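# Seat one blank on the fixture's locating pins

## Task

Place a single blank over both of the fixture's locating pins so it sits flat on the rest pads, and make sure the second blank is not on the fixture.

## Robot and tools

Robot: two UR-type arms. left_arm carries a two-finger parallel gripper (85 mm stroke). right_arm carries a magnet gripper with a round rubber-ringed face (48 mm ring, 31 mm steel middle). Cameras: cam_left_wrist and cam_right_wrist, each 896x504, one on each wrist.

Frames: the scene frame has its origin at table height halfway between the arms, +z up, +x out over the table, left_arm toward +y. Calibrated bases: left_arm at (+0.044, +0.386, +0.013) m, right_arm at (+0.039, -0.389, +0.013) m, both rotated only slightly about z. Every pose, velocity and target an arm reports or receives is in that arm's own base frame. Position offsets run along the arm's base axes; rotations turn about the Hand target position. Reported positions can be off by a few cm. The left gripper's fingers point along its +z and move apart along its y; its end_effector_position is the spot between closed pads (tips reach about 19 mm further). The right face point is the centre of the magnet face, z pointing out of it.

The 16-number row (used by execute_actions and move): all values in [-1, 1], one flat list for both arms, in this order: left dx, dy, dz, rx, ry, rz, gripper position, force_limit, speed, then right dx, dy, dz, rx, ry, rz, magnet. Pose entries are offsets, not poses: they count from that arm's Hand target at the start of the action or move, scaled so 1.0 = 0.6 m or 180 degrees; rx, ry, rz form one rotation vector. Six zeros for an arm re-request its current Hand target. Gripper and magnet entries are absolute commands: to leave them unchanged, resend the last values (a 0 there is a real command).

Gripper: position +1 = fully open (85 mm), about -0.8 = pads touching, -1 = close until blocked. speed -1/0/+1 = about 20/85/150 mm/s of gap change. force_limit plus speed set grip strength (roughly 30 to 245 N per pad); both begin at +1. New force/speed apply only with a changed position (differ by at least 0.01). object_status: 0 moving, 1 blocked opening, 2 blocked closing (a proper grip), 3 reached target or pads met. position_measured is in counts: 3 open, ~78 = 60 mm, ~130 = 40 mm, ~180 = 20 mm, ~230 closed.

Magnet: 1 = on, 0 = off (>0.01 counts as on), about 0.1 s to switch, value persists. Flat steel covering the middle is held with about 120 N; pull drops quickly with gap. Light steel can leap up from ~10 mm, so switching on just above a part works. Stop just short of contact: going about 1 mm past touch can hit the arm's force limit. magnet_out / magnet_back report magnet position; part_present = 1 while steel pulls strongly (within ~2.5 mm).

Tools:
- execute_actions(actions, cameras): actions is a list of actions; each action is a list of 1 to 15 rows, one row per 1/30 s step, the last row held to fill 15 steps (0.5 s per action). All rows of an action count from the same start pose. An empty list just reports state and images.
- move(target, speed, blend, stop_force, zero, blocking, cameras): straight-line paths toward target, either one row or up to 15 rows, all offsets from the same Hand targets. speed in m/s, 0.002 to 3.6 (default 0.25; turning up to twice that in rad/s). blend in m, rounds corners in a list. stop_force in N, 3 to 120, ends an arm's path when it feels that much resistance; omit it when backing away from a contact, and don't trust it while the end effector rotates. zero (default true) re-zeroes before the move. blocking=false returns after 0.5 s (not with stop_force). Paths run at most 10 s and avoid nothing.
- wait(seconds 0 to 10), stop() to brake a running move, zoom_image(camera, region [x0, y0, x1, y1] pixels, at most 504x504), zero_wrist_force(arm), read_manual(section), finished_scene(scene 1 to 3).

Results: per arm Joint positions, torques, end_effector_position (m), end_effector_quat_wxyz, velocities (or "within noise"), Hand target (last commanded pose after clipping, the base for the next offsets), Wrist force/torque in end-effector axes plus the peak since the last one shown, gripper and magnet status, and images. move adds a "move:" line: done, off_target, moving, held or fault, plus limits like paced or held. An arm often stops short of its Hand target; the next command re-requests it, or add the gap as an offset. Orientation commands are clipped to 32 degrees from the measured one per step.

Avoid: dropping parts or releasing them while moving; fast or hard contact; targets past a firm surface (stiff arms fault); arms or their end effectors hitting each other; passing close to an arm's own base; squeezing hard on a part still resting on something; anything leaving the table. A joint torque over its limit (141 N m big joints, 26.3 N m wrists) or about 150 N outside force freezes that arm for 10 s. Motors warn at 70 °C and brake at 85 °C; avoid long stretched holds. A loose part may occasionally be nudged by the environment.

Each tool is called as name([rows], argument=value, ...), one row to a line, values as JSON.

## Session

execute_actions(actions=[])

Scene clock: 0.00 s.
left_arm: end_effector_position=(+0.2958, +0.4978, +0.3319) position_measured=3 object_status=3 end_effector_quat_wxyz=(-0.106, +0.149, +0.983, -0.021) | right_arm: end_effector_position=(+0.4243, -0.0191, +0.3698) magnet_out=0 magnet_back=1 part_present=0 end_effector_quat_wxyz=(-0.446, +0.886, -0.026, +0.125)
Joint positions: left_arm=[0.739 -1.316 1.251 -1.336 -1.433 1.028] | right_arm=[-0.762 -1.764 1.874 -1.114 -0.744 -0.957]
Joint velocities: within noise
Joint torques (N m): no reading
Motor temperatures (°C): left_arm=[30 24 27 29 37 30] | right_arm=[35 31 30 44 31 38]
Wrist force (N): no reading
Wrist torque (N m): no reading
Wrist force, peak (N): no reading
Hand target: left_arm +0.2958, +0.4978, +0.3319; -0.106, +0.149, +0.983, -0.021 | right_arm +0.4243, -0.0191, +0.3698; -0.446, +0.886, -0.026, +0.125

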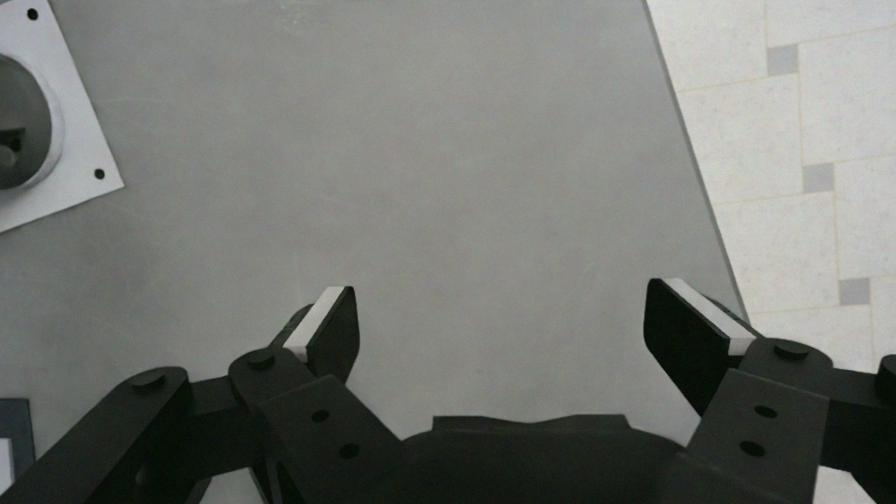

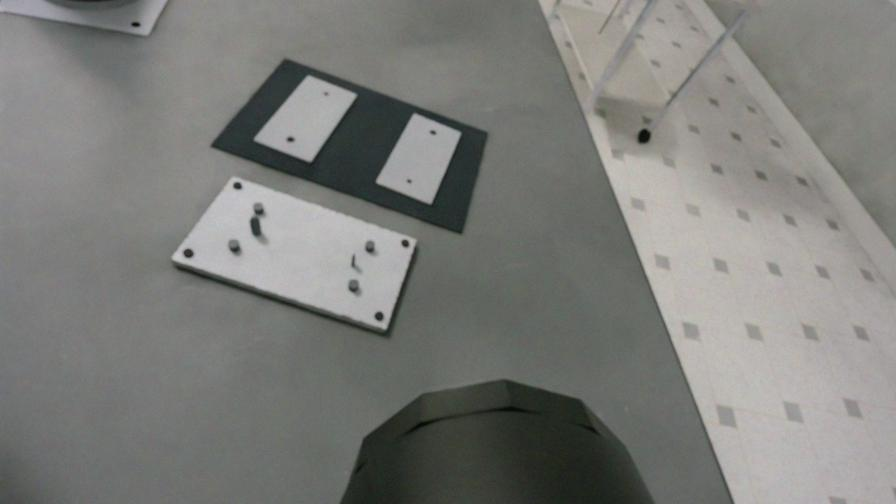

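move(target=[0,0,0,0,0,0,1,1,1,-0.0905,0.7817,0.1337,-0.1645,0.2926,-0.4408,0], speed=0.6)

Scene clock: 3.00 s.
left_arm: end_effector_position=(+0.2958, +0.4978, +0.3319) position_measured=3 object_status=3 end_effector_quat_wxyz=(-0.106, +0.149, +0.983, -0.021) | right_arm: end_effector_position=(+0.3700, +0.4499, +0.4500) magnet_out=0 magnet_back=1 part_present=0 end_effector_quat_wxyz=(+0.000, +0.707, -0.707, +0.000)
Joint positions: left_arm=[0.739 -1.316 1.251 -1.336 -1.433 1.028] | right_arm=[0.652 -1.379 1.203 -1.395 -1.57 2.223]
Joint velocities: within noise
Joint torques (N m): left_arm=[-0.34 -38.65 -26.23 -2.63 0.8 0.15] | right_arm=[7.03 -25.44 -35.93 -1.1 -1.34 1.66]
Motor temperatures (°C): left_arm=[30 24 27 29 37 30] | right_arm=[35 31 30 44 31 38]
Wrist force (N): left_arm=[0.0 0.0 0.0] | right_arm=[-0.2 -1.1 -0.5]
Wrist torque (N m): left_arm=[0.00 0.00 0.00] | right_arm=[0.05 -0.03 -0.18]
Wrist force, peak (N): left_arm=[0.1 0.3 0.1] | right_arm=[-1.8 -0.7 0.0]
Hand target: left_arm +0.2958, +0.4978, +0.3319; -0.106, +0.149, +0.983, -0.021 | right_arm +0.3700, +0.4499, +0.4500; +0.000, +0.707, -0.707, +0.000
Off the commanded pose: left_arm 0.000 m, 0 deg | right_arm 0.000 m, 0 deg.
move: done

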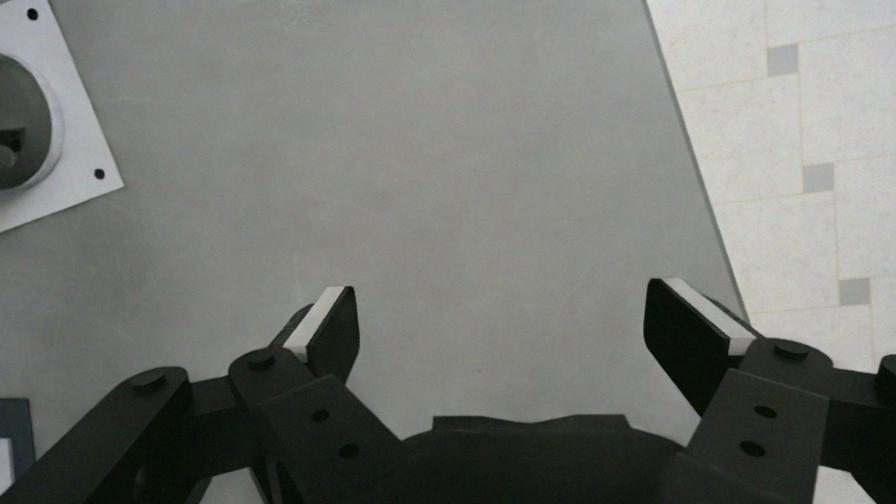

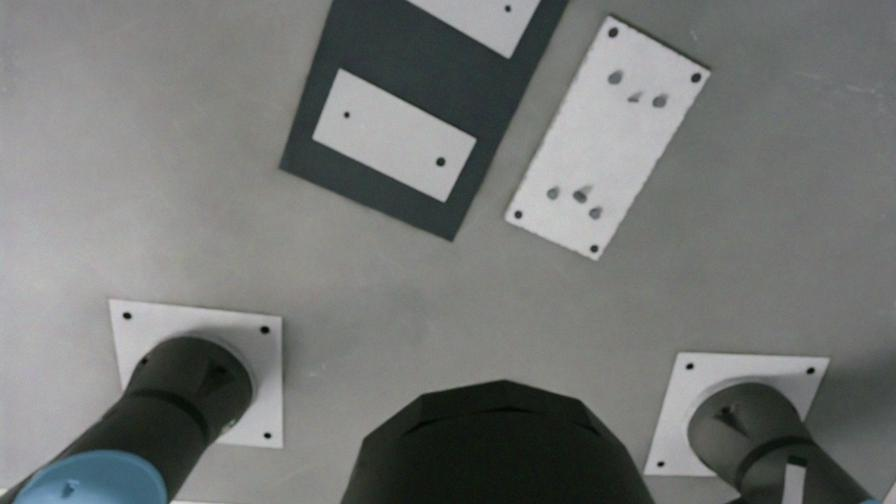

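zoom_image(camera="cam_right_wrist", region=[310, 60, 490, 161])

zoom_image(camera="cam_right_wrist", region=[400, 110, 490, 211])

zoom_image(camera="cam_right_wrist", region=[580, 50, 700, 117])

zoom_image(camera="cam_right_wrist", region=[520, 165, 640, 232])

Scaled by 2.800 from the camera's 896x504 image, which has a finer 1280x720 frame.

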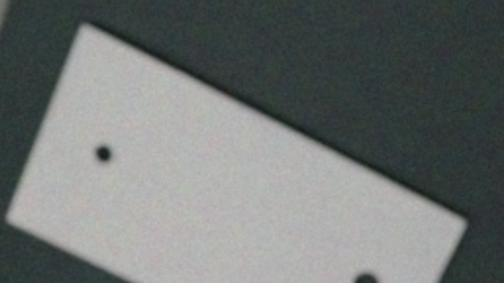

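Scaled by 4.990 from the camera's 896x504 image, which has a finer 1280x720 frame.

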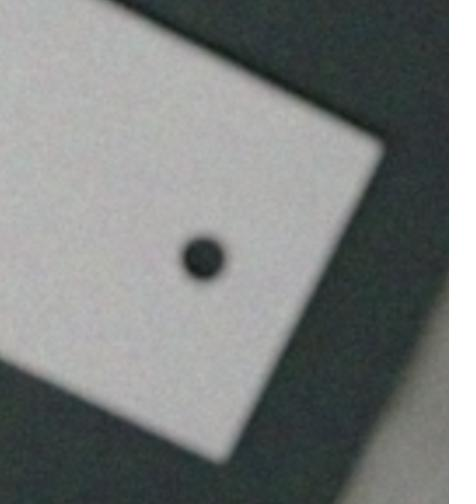

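Scaled by 4.200 from the camera's 896x504 image, which has a finer 1280x720 frame.

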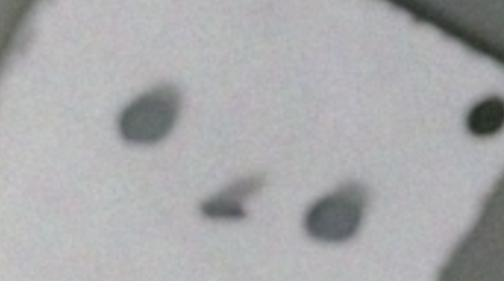

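Scaled by 4.200 from the camera's 896x504 image, which has a finer 1280x720 frame.

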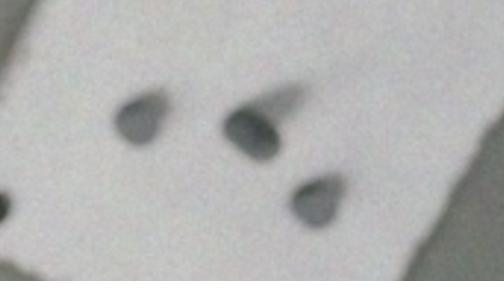

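move(target=[0,0,0,0,0,0,1,1,1,0.0163,0.0983,-0.705,0,0,0.3706,0], speed=0.5)

zoom_image(camera="cam_right_wrist", region=[400, 50, 580, 151])

Scene clock: 5.87 s.
left_arm: end_effector_position=(+0.2958, +0.4978, +0.3319) position_measured=3 object_status=3 end_effector_quat_wxyz=(-0.106, +0.149, +0.983, -0.021) | right_arm: end_effector_position=(+0.3798, +0.5089, +0.0272) magnet_out=0 magnet_back=1 part_present=0 end_effector_quat_wxyz=(+0.000, +0.979, -0.202, +0.000)
Joint positions: left_arm=[0.739 -1.316 1.251 -1.336 -1.433 1.028] | right_arm=[0.718 -0.946 1.748 -2.372 -1.571 1.126]
Joint velocities: within noise
Joint torques (N m): left_arm=[-1.69 -40.15 -26.42 -2.36 1.27 0.34] | right_arm=[8.5 -36.74 -27.94 -4.69 1.38 -2.04]
Motor temperatures (°C): left_arm=[30 24 27 29 37 30] | right_arm=[35 31 30 44 31 38]
Wrist force (N): left_arm=[0.0 -0.1 0.0] | right_arm=[0.4 -0.8 -0.3]
Wrist torque (N m): left_arm=[-0.01 0.01 0.00] | right_arm=[0.09 -0.15 -0.21]
Wrist force, peak (N): left_arm=[-0.2 -0.3 0.1] | right_arm=[0.0 -1.0 -2.2]
Hand target: left_arm +0.2958, +0.4978, +0.3319; -0.106, +0.149, +0.983, -0.021 | right_arm +0.3798, +0.5089, +0.0270; +0.000, +0.979, -0.202, +0.000
Off the commanded pose: left_arm 0.000 m, 0 deg | right_arm 0.000 m, 0 deg.
move: done

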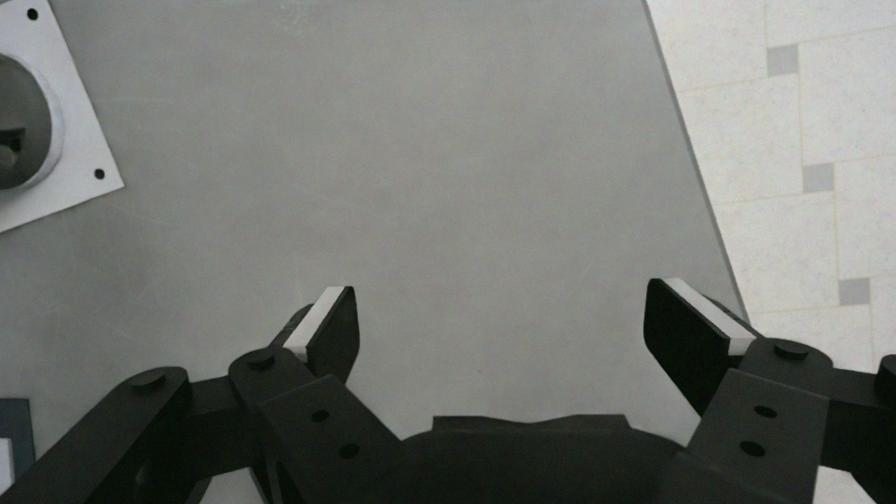

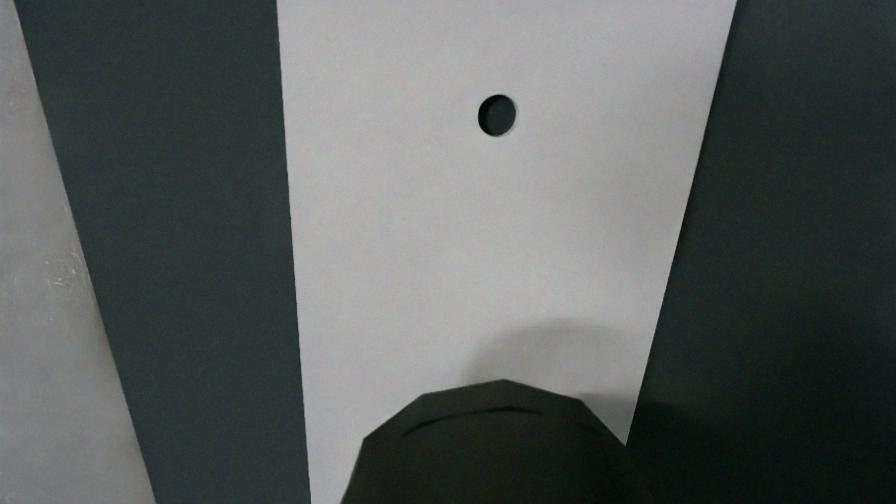

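Scaled by 2.800 from the camera's 896x504 image, which has a finer 1280x720 frame.

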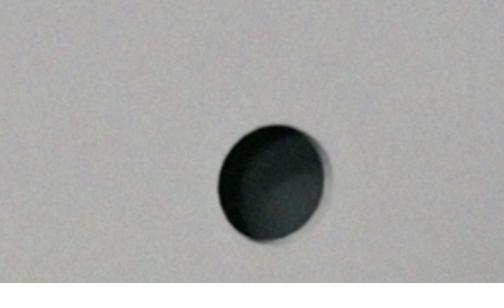

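move(target=[0,0,0,0,0,0,1,1,1,0,0,-0.0525,0,0,0,0], speed=0.06, cameras=[])

move(target=[0,0,0,0,0,0,1,1,1,0,0,-0.014,0,0,0,0], speed=0.003, stop_force=4, cameras=["cam_right_wrist"])

execute_actions([
  [[0,0,0,0,0,0,1,1,1,0,0,0,0,0,0,1]],
], cameras=[])

move(target=[0,0,0,0,0,0,1,1,1,0,0,0.02,0,0,0,1], speed=0.04, cameras=["cam_right_wrist"])

zoom_image(camera="cam_right_wrist", region=[456, 108, 616, 198])

Scene clock: 7.13 s.
left_arm: end_effector_position=(+0.2958, +0.4978, +0.3319) position_measured=3 object_status=3 end_effector_quat_wxyz=(-0.106, +0.149, +0.983, -0.021) | right_arm: end_effector_position=(+0.3798, +0.5089, -0.0043) magnet_out=0 magnet_back=1 part_present=0 end_effector_quat_wxyz=(+0.000, +0.979, -0.202, +0.000)
Joint positions: left_arm=[0.739 -1.316 1.251 -1.336 -1.433 1.028] | right_arm=[0.718 -0.89 1.757 -2.437 -1.571 1.126]
Joint velocities: within noise
Joint torques (N m): left_arm=[-1.22 -38.71 -26.32 -2.31 1.33 0.03] | right_arm=[3.69 -37.91 -8.2 -4.38 1.28 -1.2]
Motor temperatures (°C): left_arm=[30 24 27 29 37 30] | right_arm=[35 31 30 44 31 38]
Wrist force (N): left_arm=[0.0 -0.1 -0.1] | right_arm=[0.3 -0.8 -0.2]
Wrist torque (N m): left_arm=[-0.02 0.00 0.01] | right_arm=[0.09 -0.09 -0.24]
Wrist force, peak (N): left_arm=[-0.1 -0.1 0.3] | right_arm=[0.5 -0.7 -0.9]
Hand target: left_arm +0.2958, +0.4978, +0.3319; -0.106, +0.149, +0.983, -0.021 | right_arm +0.3798, +0.5089, -0.0045; +0.000, +0.979, -0.202, +0.000
Off the commanded pose: left_arm 0.000 m, 0 deg | right_arm 0.000 m, 0 deg.
move: done
No camera images: "cameras" was empty.

Scene clock: 8.43 s.
left_arm: end_effector_position=(+0.2958, +0.4978, +0.3319) position_measured=3 object_status=3 end_effector_quat_wxyz=(-0.106, +0.149, +0.983, -0.021) | right_arm: end_effector_position=(+0.3798, +0.5089, -0.0064) magnet_out=0 magnet_back=1 part_present=0 end_effector_quat_wxyz=(+0.000, +0.979, -0.202, +0.000)
Joint positions: left_arm=[0.739 -1.316 1.251 -1.336 -1.433 1.028] | right_arm=[0.718 -0.886 1.757 -2.441 -1.571 1.126]
Joint velocities: within noise
Joint torques (N m): left_arm=[-3.42 -38.78 -25.32 -2.06 1.45 0.27] | right_arm=[2.42 -48.61 -10.6 -1.21 1.15 0.58]
Motor temperatures (°C): left_arm=[30 24 27 29 37 30] | right_arm=[35 31 30 44 31 38]
Wrist force (N): left_arm=[-0.1 0.0 -0.1] | right_arm=[-1.0 4.2 -10.3]
Wrist torque (N m): left_arm=[-0.01 0.02 0.00] | right_arm=[0.23 0.00 -0.22]
Wrist force, peak (N): left_arm=[-0.3 0.1 -0.1] | right_arm=[-1.8 7.2 -13.4]
Hand target: left_arm +0.2958, +0.4978, +0.3319; -0.106, +0.149, +0.983, -0.021 | right_arm +0.3798, +0.5089, -0.0064; +0.000, +0.979, -0.202, +0.000 (not the last commanded pose)
Off the commanded pose: left_arm 0.000 m, 0 deg | right_arm 0.006 m, 0 deg.
move: contact (right_arm)
Images, in order (width x height): cam_right_wrist 896x504.

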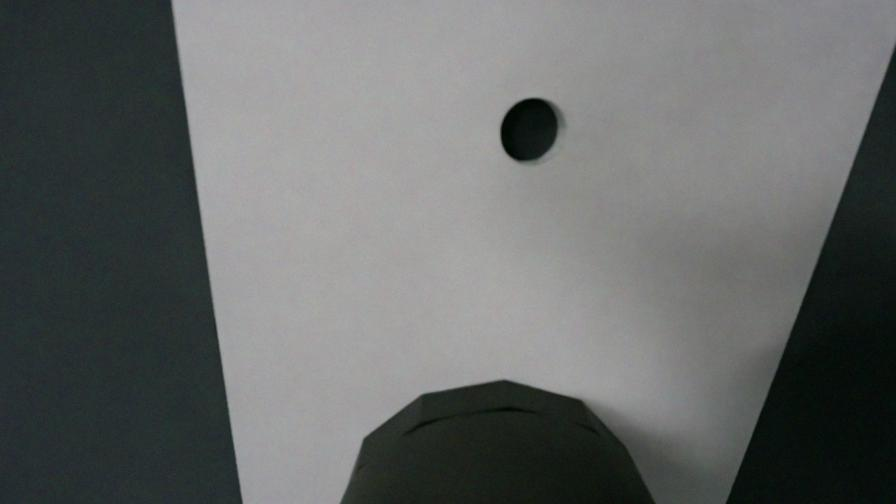

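Scene clock: 9.13 s.
left_arm: end_effector_position=(+0.2958, +0.4978, +0.3319) position_measured=3 object_status=3 end_effector_quat_wxyz=(-0.106, +0.149, +0.983, -0.021) | right_arm: end_effector_position=(+0.3798, +0.5089, -0.0064) magnet_out=1 magnet_back=0 part_present=1 end_effector_quat_wxyz=(+0.000, +0.979, -0.202, +0.000)
Joint positions: left_arm=[0.739 -1.316 1.251 -1.336 -1.433 1.028] | right_arm=[0.718 -0.886 1.757 -2.441 -1.571 1.126]
Joint velocities: within noise
Joint torques (N m): left_arm=[-2.32 -39.26 -26.05 -2.01 1.52 0.13] | right_arm=[3 -53.33 -13.27 -0.87 1.15 0.47]
Motor temperatures (°C): left_arm=[30 24 27 29 37 30] | right_arm=[35 31 30 44 31 38]
Wrist force (N): left_arm=[0.1 0.0 0.0] | right_arm=[1.0 -2.3 2.3]
Wrist torque (N m): left_arm=[-0.01 -0.01 0.01] | right_arm=[0.23 -0.02 -0.23]
Wrist force, peak (N): left_arm=[-0.3 0.0 -0.2] | right_arm=[-0.5 2.7 -7.1]
Hand target: left_arm +0.2958, +0.4978, +0.3319; -0.106, +0.149, +0.983, -0.021 | right_arm +0.3798, +0.5089, -0.0064; +0.000, +0.979, -0.202, +0.000
Off the commanded pose: left_arm 0.000 m, 0 deg | right_arm 0.000 m, 0 deg.
No camera images: "cameras" was empty.

Scene clock: 9.97 s.
left_arm: end_effector_position=(+0.2958, +0.4978, +0.3319) position_measured=3 object_status=3 end_effector_quat_wxyz=(-0.106, +0.149, +0.983, -0.021) | right_arm: end_effector_position=(+0.3798, +0.5089, +0.0055) magnet_out=1 magnet_back=0 part_present=1 end_effector_quat_wxyz=(+0.000, +0.979, -0.202, +0.000)
Joint positions: left_arm=[0.739 -1.316 1.251 -1.336 -1.433 1.028] | right_arm=[0.718 -0.908 1.755 -2.417 -1.571 1.126]
Joint velocities: within noise
Joint torques (N m): left_arm=[-2.61 -39.03 -24.83 -1.95 1.57 0.32] | right_arm=[3.92 -54.92 -29.05 -1.44 0.98 0.41]
Motor temperatures (°C): left_arm=[30 24 27 29 37 30] | right_arm=[35 31 30 44 31 38]
Wrist force (N): left_arm=[-0.1 -0.2 0.2] | right_arm=[0.3 -0.8 3.8]
Wrist torque (N m): left_arm=[-0.03 0.01 0.00] | right_arm=[0.08 -0.11 -0.22]
Wrist force, peak (N): left_arm=[-0.1 -0.2 0.2] | right_arm=[0.4 -1.0 4.3]
Hand target: left_arm +0.2958, +0.4978, +0.3319; -0.106, +0.149, +0.983, -0.021 | right_arm +0.3798, +0.5089, +0.0056; +0.000, +0.979, -0.202, +0.000
Off the commanded pose: left_arm 0.000 m, 0 deg | right_arm 0.000 m, 0 deg.
move: done
Images, in order (width x height): cam_right_wrist 896x504.

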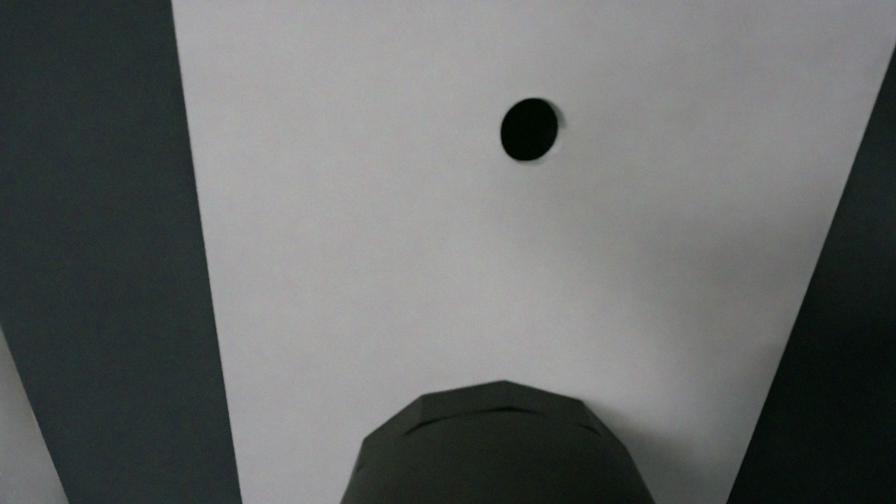

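Scaled by 3.150 from the camera's 896x504 image, which has a finer 1280x720 frame.

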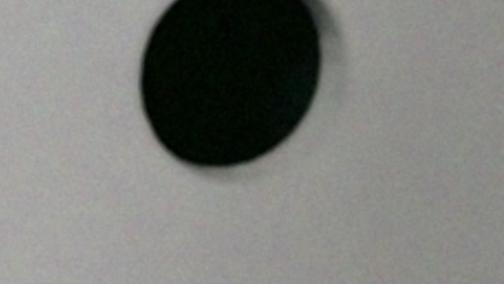

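move([
  [0,0,0,0,0,0,1,1,1,0,0,0.17,0,0,0,1],
  [0,0,0,0,0,0,1,1,1,0.0062,-0.3845,0.17,0,0,-0.4867,1],
  [0,0,0,0,0,0,1,1,1,0.0062,-0.3845,0.054,0,0,-0.4867,1],
], speed=[0.25,0.4,0.15], cameras=["cam_right_wrist"])

zoom_image(camera="cam_right_wrist", region=[456, 88, 616, 178])

Scene clock: 14.03 s.
left_arm: end_effector_position=(+0.2958, +0.4978, +0.3319) position_measured=3 object_status=3 end_effector_quat_wxyz=(-0.106, +0.149, +0.983, -0.021) | right_arm: end_effector_position=(+0.3835, +0.2782, +0.0381) magnet_out=1 magnet_back=0 part_present=1 end_effector_quat_wxyz=(+0.000, -0.567, +0.824, +0.000)
Joint positions: left_arm=[0.739 -1.316 1.251 -1.336 -1.433 1.028] | right_arm=[0.342 -1.236 2.225 -2.56 -1.57 2.279]
Joint velocities: within noise
Joint torques (N m): left_arm=[-5.29 -39.54 -26.02 -1.55 1.39 0.27] | right_arm=[7.53 -24.58 -7.05 -4.9 -0.44 1.55]
Motor temperatures (°C): left_arm=[30 24 27 29 37 30] | right_arm=[35 31 30 44 31 38]
Wrist force (N): left_arm=[0.0 0.0 -0.1] | right_arm=[0.2 -1.0 3.4]
Wrist torque (N m): left_arm=[0.01 0.00 0.00] | right_arm=[0.02 -0.10 -0.21]
Wrist force, peak (N): left_arm=[-0.1 -0.3 0.3] | right_arm=[0.4 -0.7 5.9]
Hand target: left_arm +0.2958, +0.4978, +0.3319; -0.106, +0.149, +0.983, -0.021 | right_arm +0.3835, +0.2782, +0.0380; +0.000, -0.567, +0.824, +0.000
Off the commanded pose: left_arm 0.000 m, 0 deg | right_arm 0.000 m, 0 deg.
move: done
Images, in order (width x height): cam_right_wrist 896x504.

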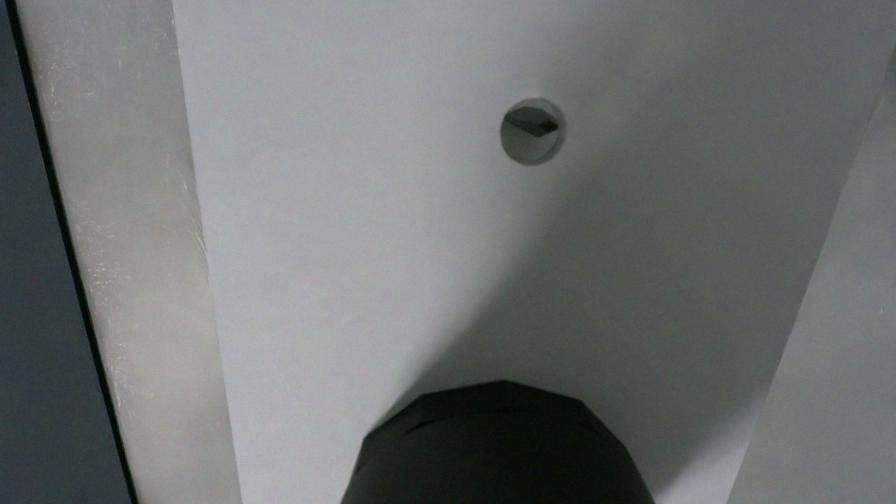

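Scaled by 3.150 from the camera's 896x504 image, which has a finer 1280x720 frame.

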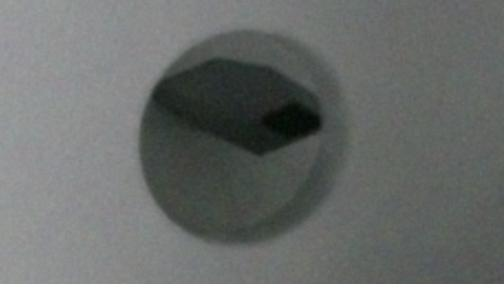

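move(target=[0,0,0,0,0,0,1,1,1,-0.0037,-0.0087,-0.004,0,0,0,1], speed=0.04, cameras=[])

move(target=[0,0,0,0,0,0,1,1,1,0,0,-0.045,0,0,0,1], speed=0.005, stop_force=5, cameras=["cam_right_wrist"])

zoom_image(camera="cam_right_wrist", region=[456, 88, 616, 178])

Scene clock: 15.23 s.
left_arm: end_effector_position=(+0.2958, +0.4978, +0.3319) position_measured=3 object_status=3 end_effector_quat_wxyz=(-0.106, +0.149, +0.983, -0.021) | right_arm: end_effector_position=(+0.3814, +0.2731, +0.0357) magnet_out=1 magnet_back=0 part_present=1 end_effector_quat_wxyz=(+0.000, -0.567, +0.824, +0.000)
Joint positions: left_arm=[0.739 -1.316 1.251 -1.336 -1.433 1.028] | right_arm=[0.333 -1.238 2.24 -2.572 -1.57 2.27]
Joint velocities: within noise
Joint torques (N m): left_arm=[-6.22 -38.63 -25.47 -1.69 1.48 0.15] | right_arm=[-7.77 -39.96 -6.73 -4.93 0.49 -2.06]
Motor temperatures (°C): left_arm=[30 24 27 29 37 30] | right_arm=[35 31 30 44 31 38]
Wrist force (N): left_arm=[0.1 -0.1 0.0] | right_arm=[0.1 -1.0 3.5]
Wrist torque (N m): left_arm=[-0.02 -0.01 0.00] | right_arm=[0.01 -0.08 -0.21]
Wrist force, peak (N): left_arm=[-0.1 0.0 0.4] | right_arm=[0.0 -1.2 3.7]
Hand target: left_arm +0.2958, +0.4978, +0.3319; -0.106, +0.149, +0.983, -0.021 | right_arm +0.3813, +0.2730, +0.0356; +0.000, -0.567, +0.824, +0.000
Off the commanded pose: left_arm 0.000 m, 0 deg | right_arm 0.000 m, 0 deg.
move: done
No camera images: "cameras" was empty.

Scene clock: 20.83 s.
left_arm: end_effector_position=(+0.2958, +0.4978, +0.3319) position_measured=3 object_status=3 end_effector_quat_wxyz=(-0.106, +0.149, +0.983, -0.021) | right_arm: end_effector_position=(+0.3813, +0.2730, +0.0133) magnet_out=1 magnet_back=0 part_present=1 end_effector_quat_wxyz=(+0.000, -0.567, +0.824, +0.000)
Joint positions: left_arm=[0.739 -1.316 1.251 -1.336 -1.433 1.028] | right_arm=[0.333 -1.18 2.251 -2.641 -1.57 2.269]
Joint velocities: within noise
Joint torques (N m): left_arm=[-7.97 -41.21 -26.89 -1.41 1.37 0.45] | right_arm=[-4.84 -41.89 -20.95 -0.91 -1.08 -1.93]
Motor temperatures (°C): left_arm=[30 24 27 29 37 30] | right_arm=[35 31 30 44 31 38]
Wrist force (N): left_arm=[-0.1 0.1 -0.2] | right_arm=[-4.1 -4.5 6.2]
Wrist torque (N m): left_arm=[0.01 0.02 0.00] | right_arm=[0.21 -0.06 0.25]
Wrist force, peak (N): left_arm=[-0.3 0.0 -0.3] | right_arm=[6.5 5.1 -15.7]
Hand target: left_arm +0.2958, +0.4978, +0.3319; -0.106, +0.149, +0.983, -0.021 | right_arm +0.3813, +0.2730, +0.0133; +0.000, -0.567, +0.824, +0.000 (not the last commanded pose)
Off the commanded pose: left_arm 0.000 m, 0 deg | right_arm 0.005 m, 0 deg.
move: contact (right_arm)
Images, in order (width x height): cam_right_wrist 896x504.

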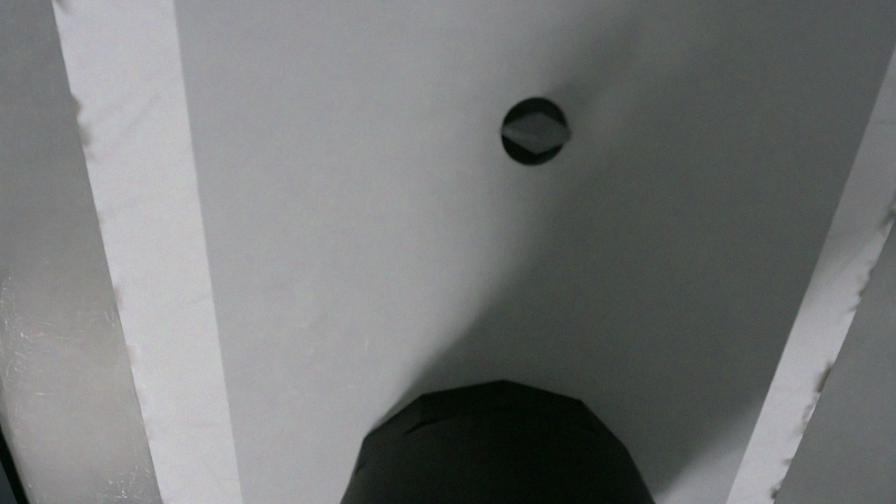

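Scaled by 3.150 from the camera's 896x504 image, which has a finer 1280x720 frame.

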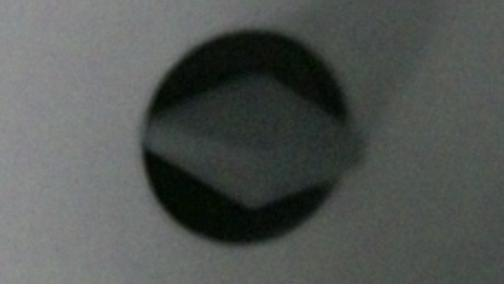

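move(target=[0,0,0,0,0,0,1,1,1,0,0,-0.005,0,0,0,1], speed=0.003, stop_force=12, cameras=[])

execute_actions([
  [[0,0,0,0,0,0,1,1,1,0,0,0,0,0,0,0]],
], cameras=[])

move([
  [0,0,0,0,0,0,1,1,1,0,0,0.03,0,0,0,0],
  [0,0,0,0,0,0,1,1,1,0,0,0.25,0,0,0,0],
], speed=[0.05,0.25], cameras=["cam_right_wrist"])

Scene clock: 22.00 s.
left_arm: end_effector_position=(+0.2958, +0.4978, +0.3319) position_measured=3 object_status=3 end_effector_quat_wxyz=(-0.106, +0.149, +0.983, -0.021) | right_arm: end_effector_position=(+0.3813, +0.2730, +0.0132) magnet_out=1 magnet_back=0 part_present=1 end_effector_quat_wxyz=(+0.000, -0.567, +0.824, +0.000)
Joint positions: left_arm=[0.739 -1.316 1.251 -1.336 -1.433 1.028] | right_arm=[0.333 -1.18 2.251 -2.641 -1.57 2.269]
Joint velocities: within noise
Joint torques (N m): left_arm=[-8.32 -40.91 -26.86 -1.45 1.39 0.41] | right_arm=[-2.96 -36.45 -20.09 -1.12 -0.73 -2.19]
Motor temperatures (°C): left_arm=[30 24 27 29 37 30] | right_arm=[35 31 30 44 31 38]
Wrist force (N): left_arm=[-0.3 0.0 -0.1] | right_arm=[2.4 2.8 -8.4]
Wrist torque (N m): left_arm=[0.00 0.05 0.00] | right_arm=[0.44 -0.08 0.26]
Wrist force, peak (N): left_arm=[-0.3 0.0 -0.1] | right_arm=[9.5 8.6 -17.9]
Hand target: left_arm +0.2958, +0.4978, +0.3319; -0.106, +0.149, +0.983, -0.021 | right_arm +0.3813, +0.2730, +0.0132; +0.000, -0.567, +0.824, +0.000 (not the last commanded pose)
Off the commanded pose: left_arm 0.000 m, 0 deg | right_arm 0.003 m, 0 deg.
move: contact (right_arm)
No camera images: "cameras" was empty.

Scene clock: 22.70 s.
left_arm: end_effector_position=(+0.2958, +0.4978, +0.3319) position_measured=3 object_status=3 end_effector_quat_wxyz=(-0.106, +0.149, +0.983, -0.021) | right_arm: end_effector_position=(+0.3813, +0.2730, +0.0133) magnet_out=0 magnet_back=1 part_present=0 end_effector_quat_wxyz=(+0.000, -0.567, +0.824, +0.000)
Joint positions: left_arm=[0.739 -1.316 1.251 -1.336 -1.433 1.028] | right_arm=[0.333 -1.18 2.251 -2.641 -1.57 2.269]
Joint velocities: within noise
Joint torques (N m): left_arm=[-9.11 -41.56 -25.27 -1.28 1.45 0.16] | right_arm=[-3.7 -21.21 -21.32 -2.57 -0.8 -1.75]
Motor temperatures (°C): left_arm=[30 24 27 29 37 30] | right_arm=[35 31 30 44 31 38]
Wrist force (N): left_arm=[0.0 0.1 0.0] | right_arm=[7.5 6.1 -16.6]
Wrist torque (N m): left_arm=[0.02 0.00 0.00] | right_arm=[0.27 -0.03 -0.04]
Wrist force, peak (N): left_arm=[-0.1 -0.3 -0.2] | right_arm=[8.0 6.4 -19.5]
Hand target: left_arm +0.2958, +0.4978, +0.3319; -0.106, +0.149, +0.983, -0.021 | right_arm +0.3813, +0.2730, +0.0132; +0.000, -0.567, +0.824, +0.000
Off the commanded pose: left_arm 0.000 m, 0 deg | right_arm 0.000 m, 0 deg.
No camera images: "cameras" was empty.

Scene clock: 24.37 s.
left_arm: end_effector_position=(+0.2958, +0.4978, +0.3319) position_measured=3 object_status=3 end_effector_quat_wxyz=(-0.106, +0.149, +0.983, -0.021) | right_arm: end_effector_position=(+0.3813, +0.2730, +0.1632) magnet_out=0 magnet_back=1 part_present=0 end_effector_quat_wxyz=(+0.000, -0.567, +0.824, +0.000) end_effector_velocity=(+0.000, +0.000, +0.000) end_effector_angular_velocity=(-0.001, +0.003, +0.000)
Joint positions: left_arm=[0.739 -1.316 1.251 -1.336 -1.433 1.028] | right_arm=[0.333 -1.503 2.114 -2.182 -1.57 2.269]
Joint velocities: left_arm=[within noise] | right_arm=[0 0 -0.002 0.005 0 0]
Joint torques (N m): left_arm=[-8.3 -40.94 -25.6 -1.27 1.27 0.13] | right_arm=[-9.22 -30.79 -32.22 -0.9 -1.3 -2.01]
Motor temperatures (°C): left_arm=[30 24 27 29 37 30] | right_arm=[35 31 30 44 31 38]
Wrist force (N): left_arm=[0.0 0.1 0.1] | right_arm=[-0.2 -0.9 -0.5]
Wrist torque (N m): left_arm=[0.01 0.00 0.00] | right_arm=[0.02 -0.05 -0.20]
Wrist force, peak (N): left_arm=[-0.3 -0.1 0.1] | right_arm=[7.5 6.0 -17.2]
Hand target: left_arm +0.2958, +0.4978, +0.3319; -0.106, +0.149, +0.983, -0.021 | right_arm +0.3813, +0.2730, +0.1632; +0.000, -0.567, +0.824, +0.000
Off the commanded pose: left_arm 0.000 m, 0 deg | right_arm 0.000 m, 0 deg.
move: done
Images, in order (width x height): cam_right_wrist 896x504.

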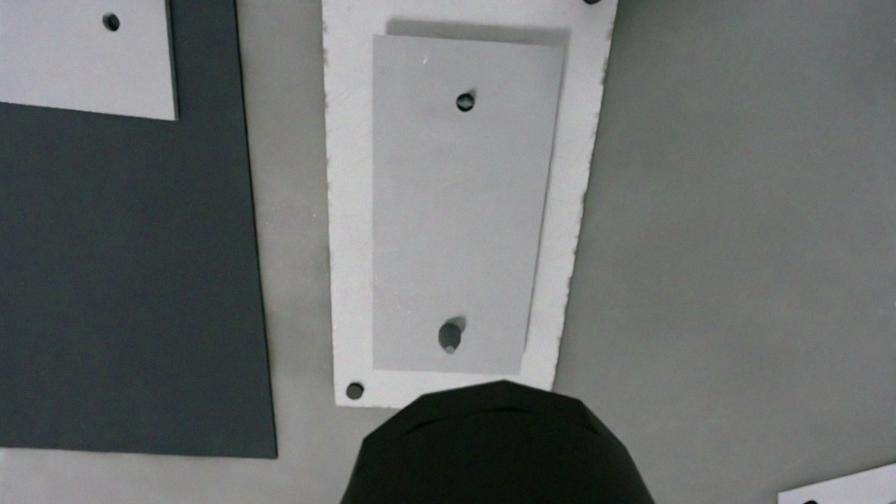

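finished_scene(scene=3)

The scene is finished: the task was done.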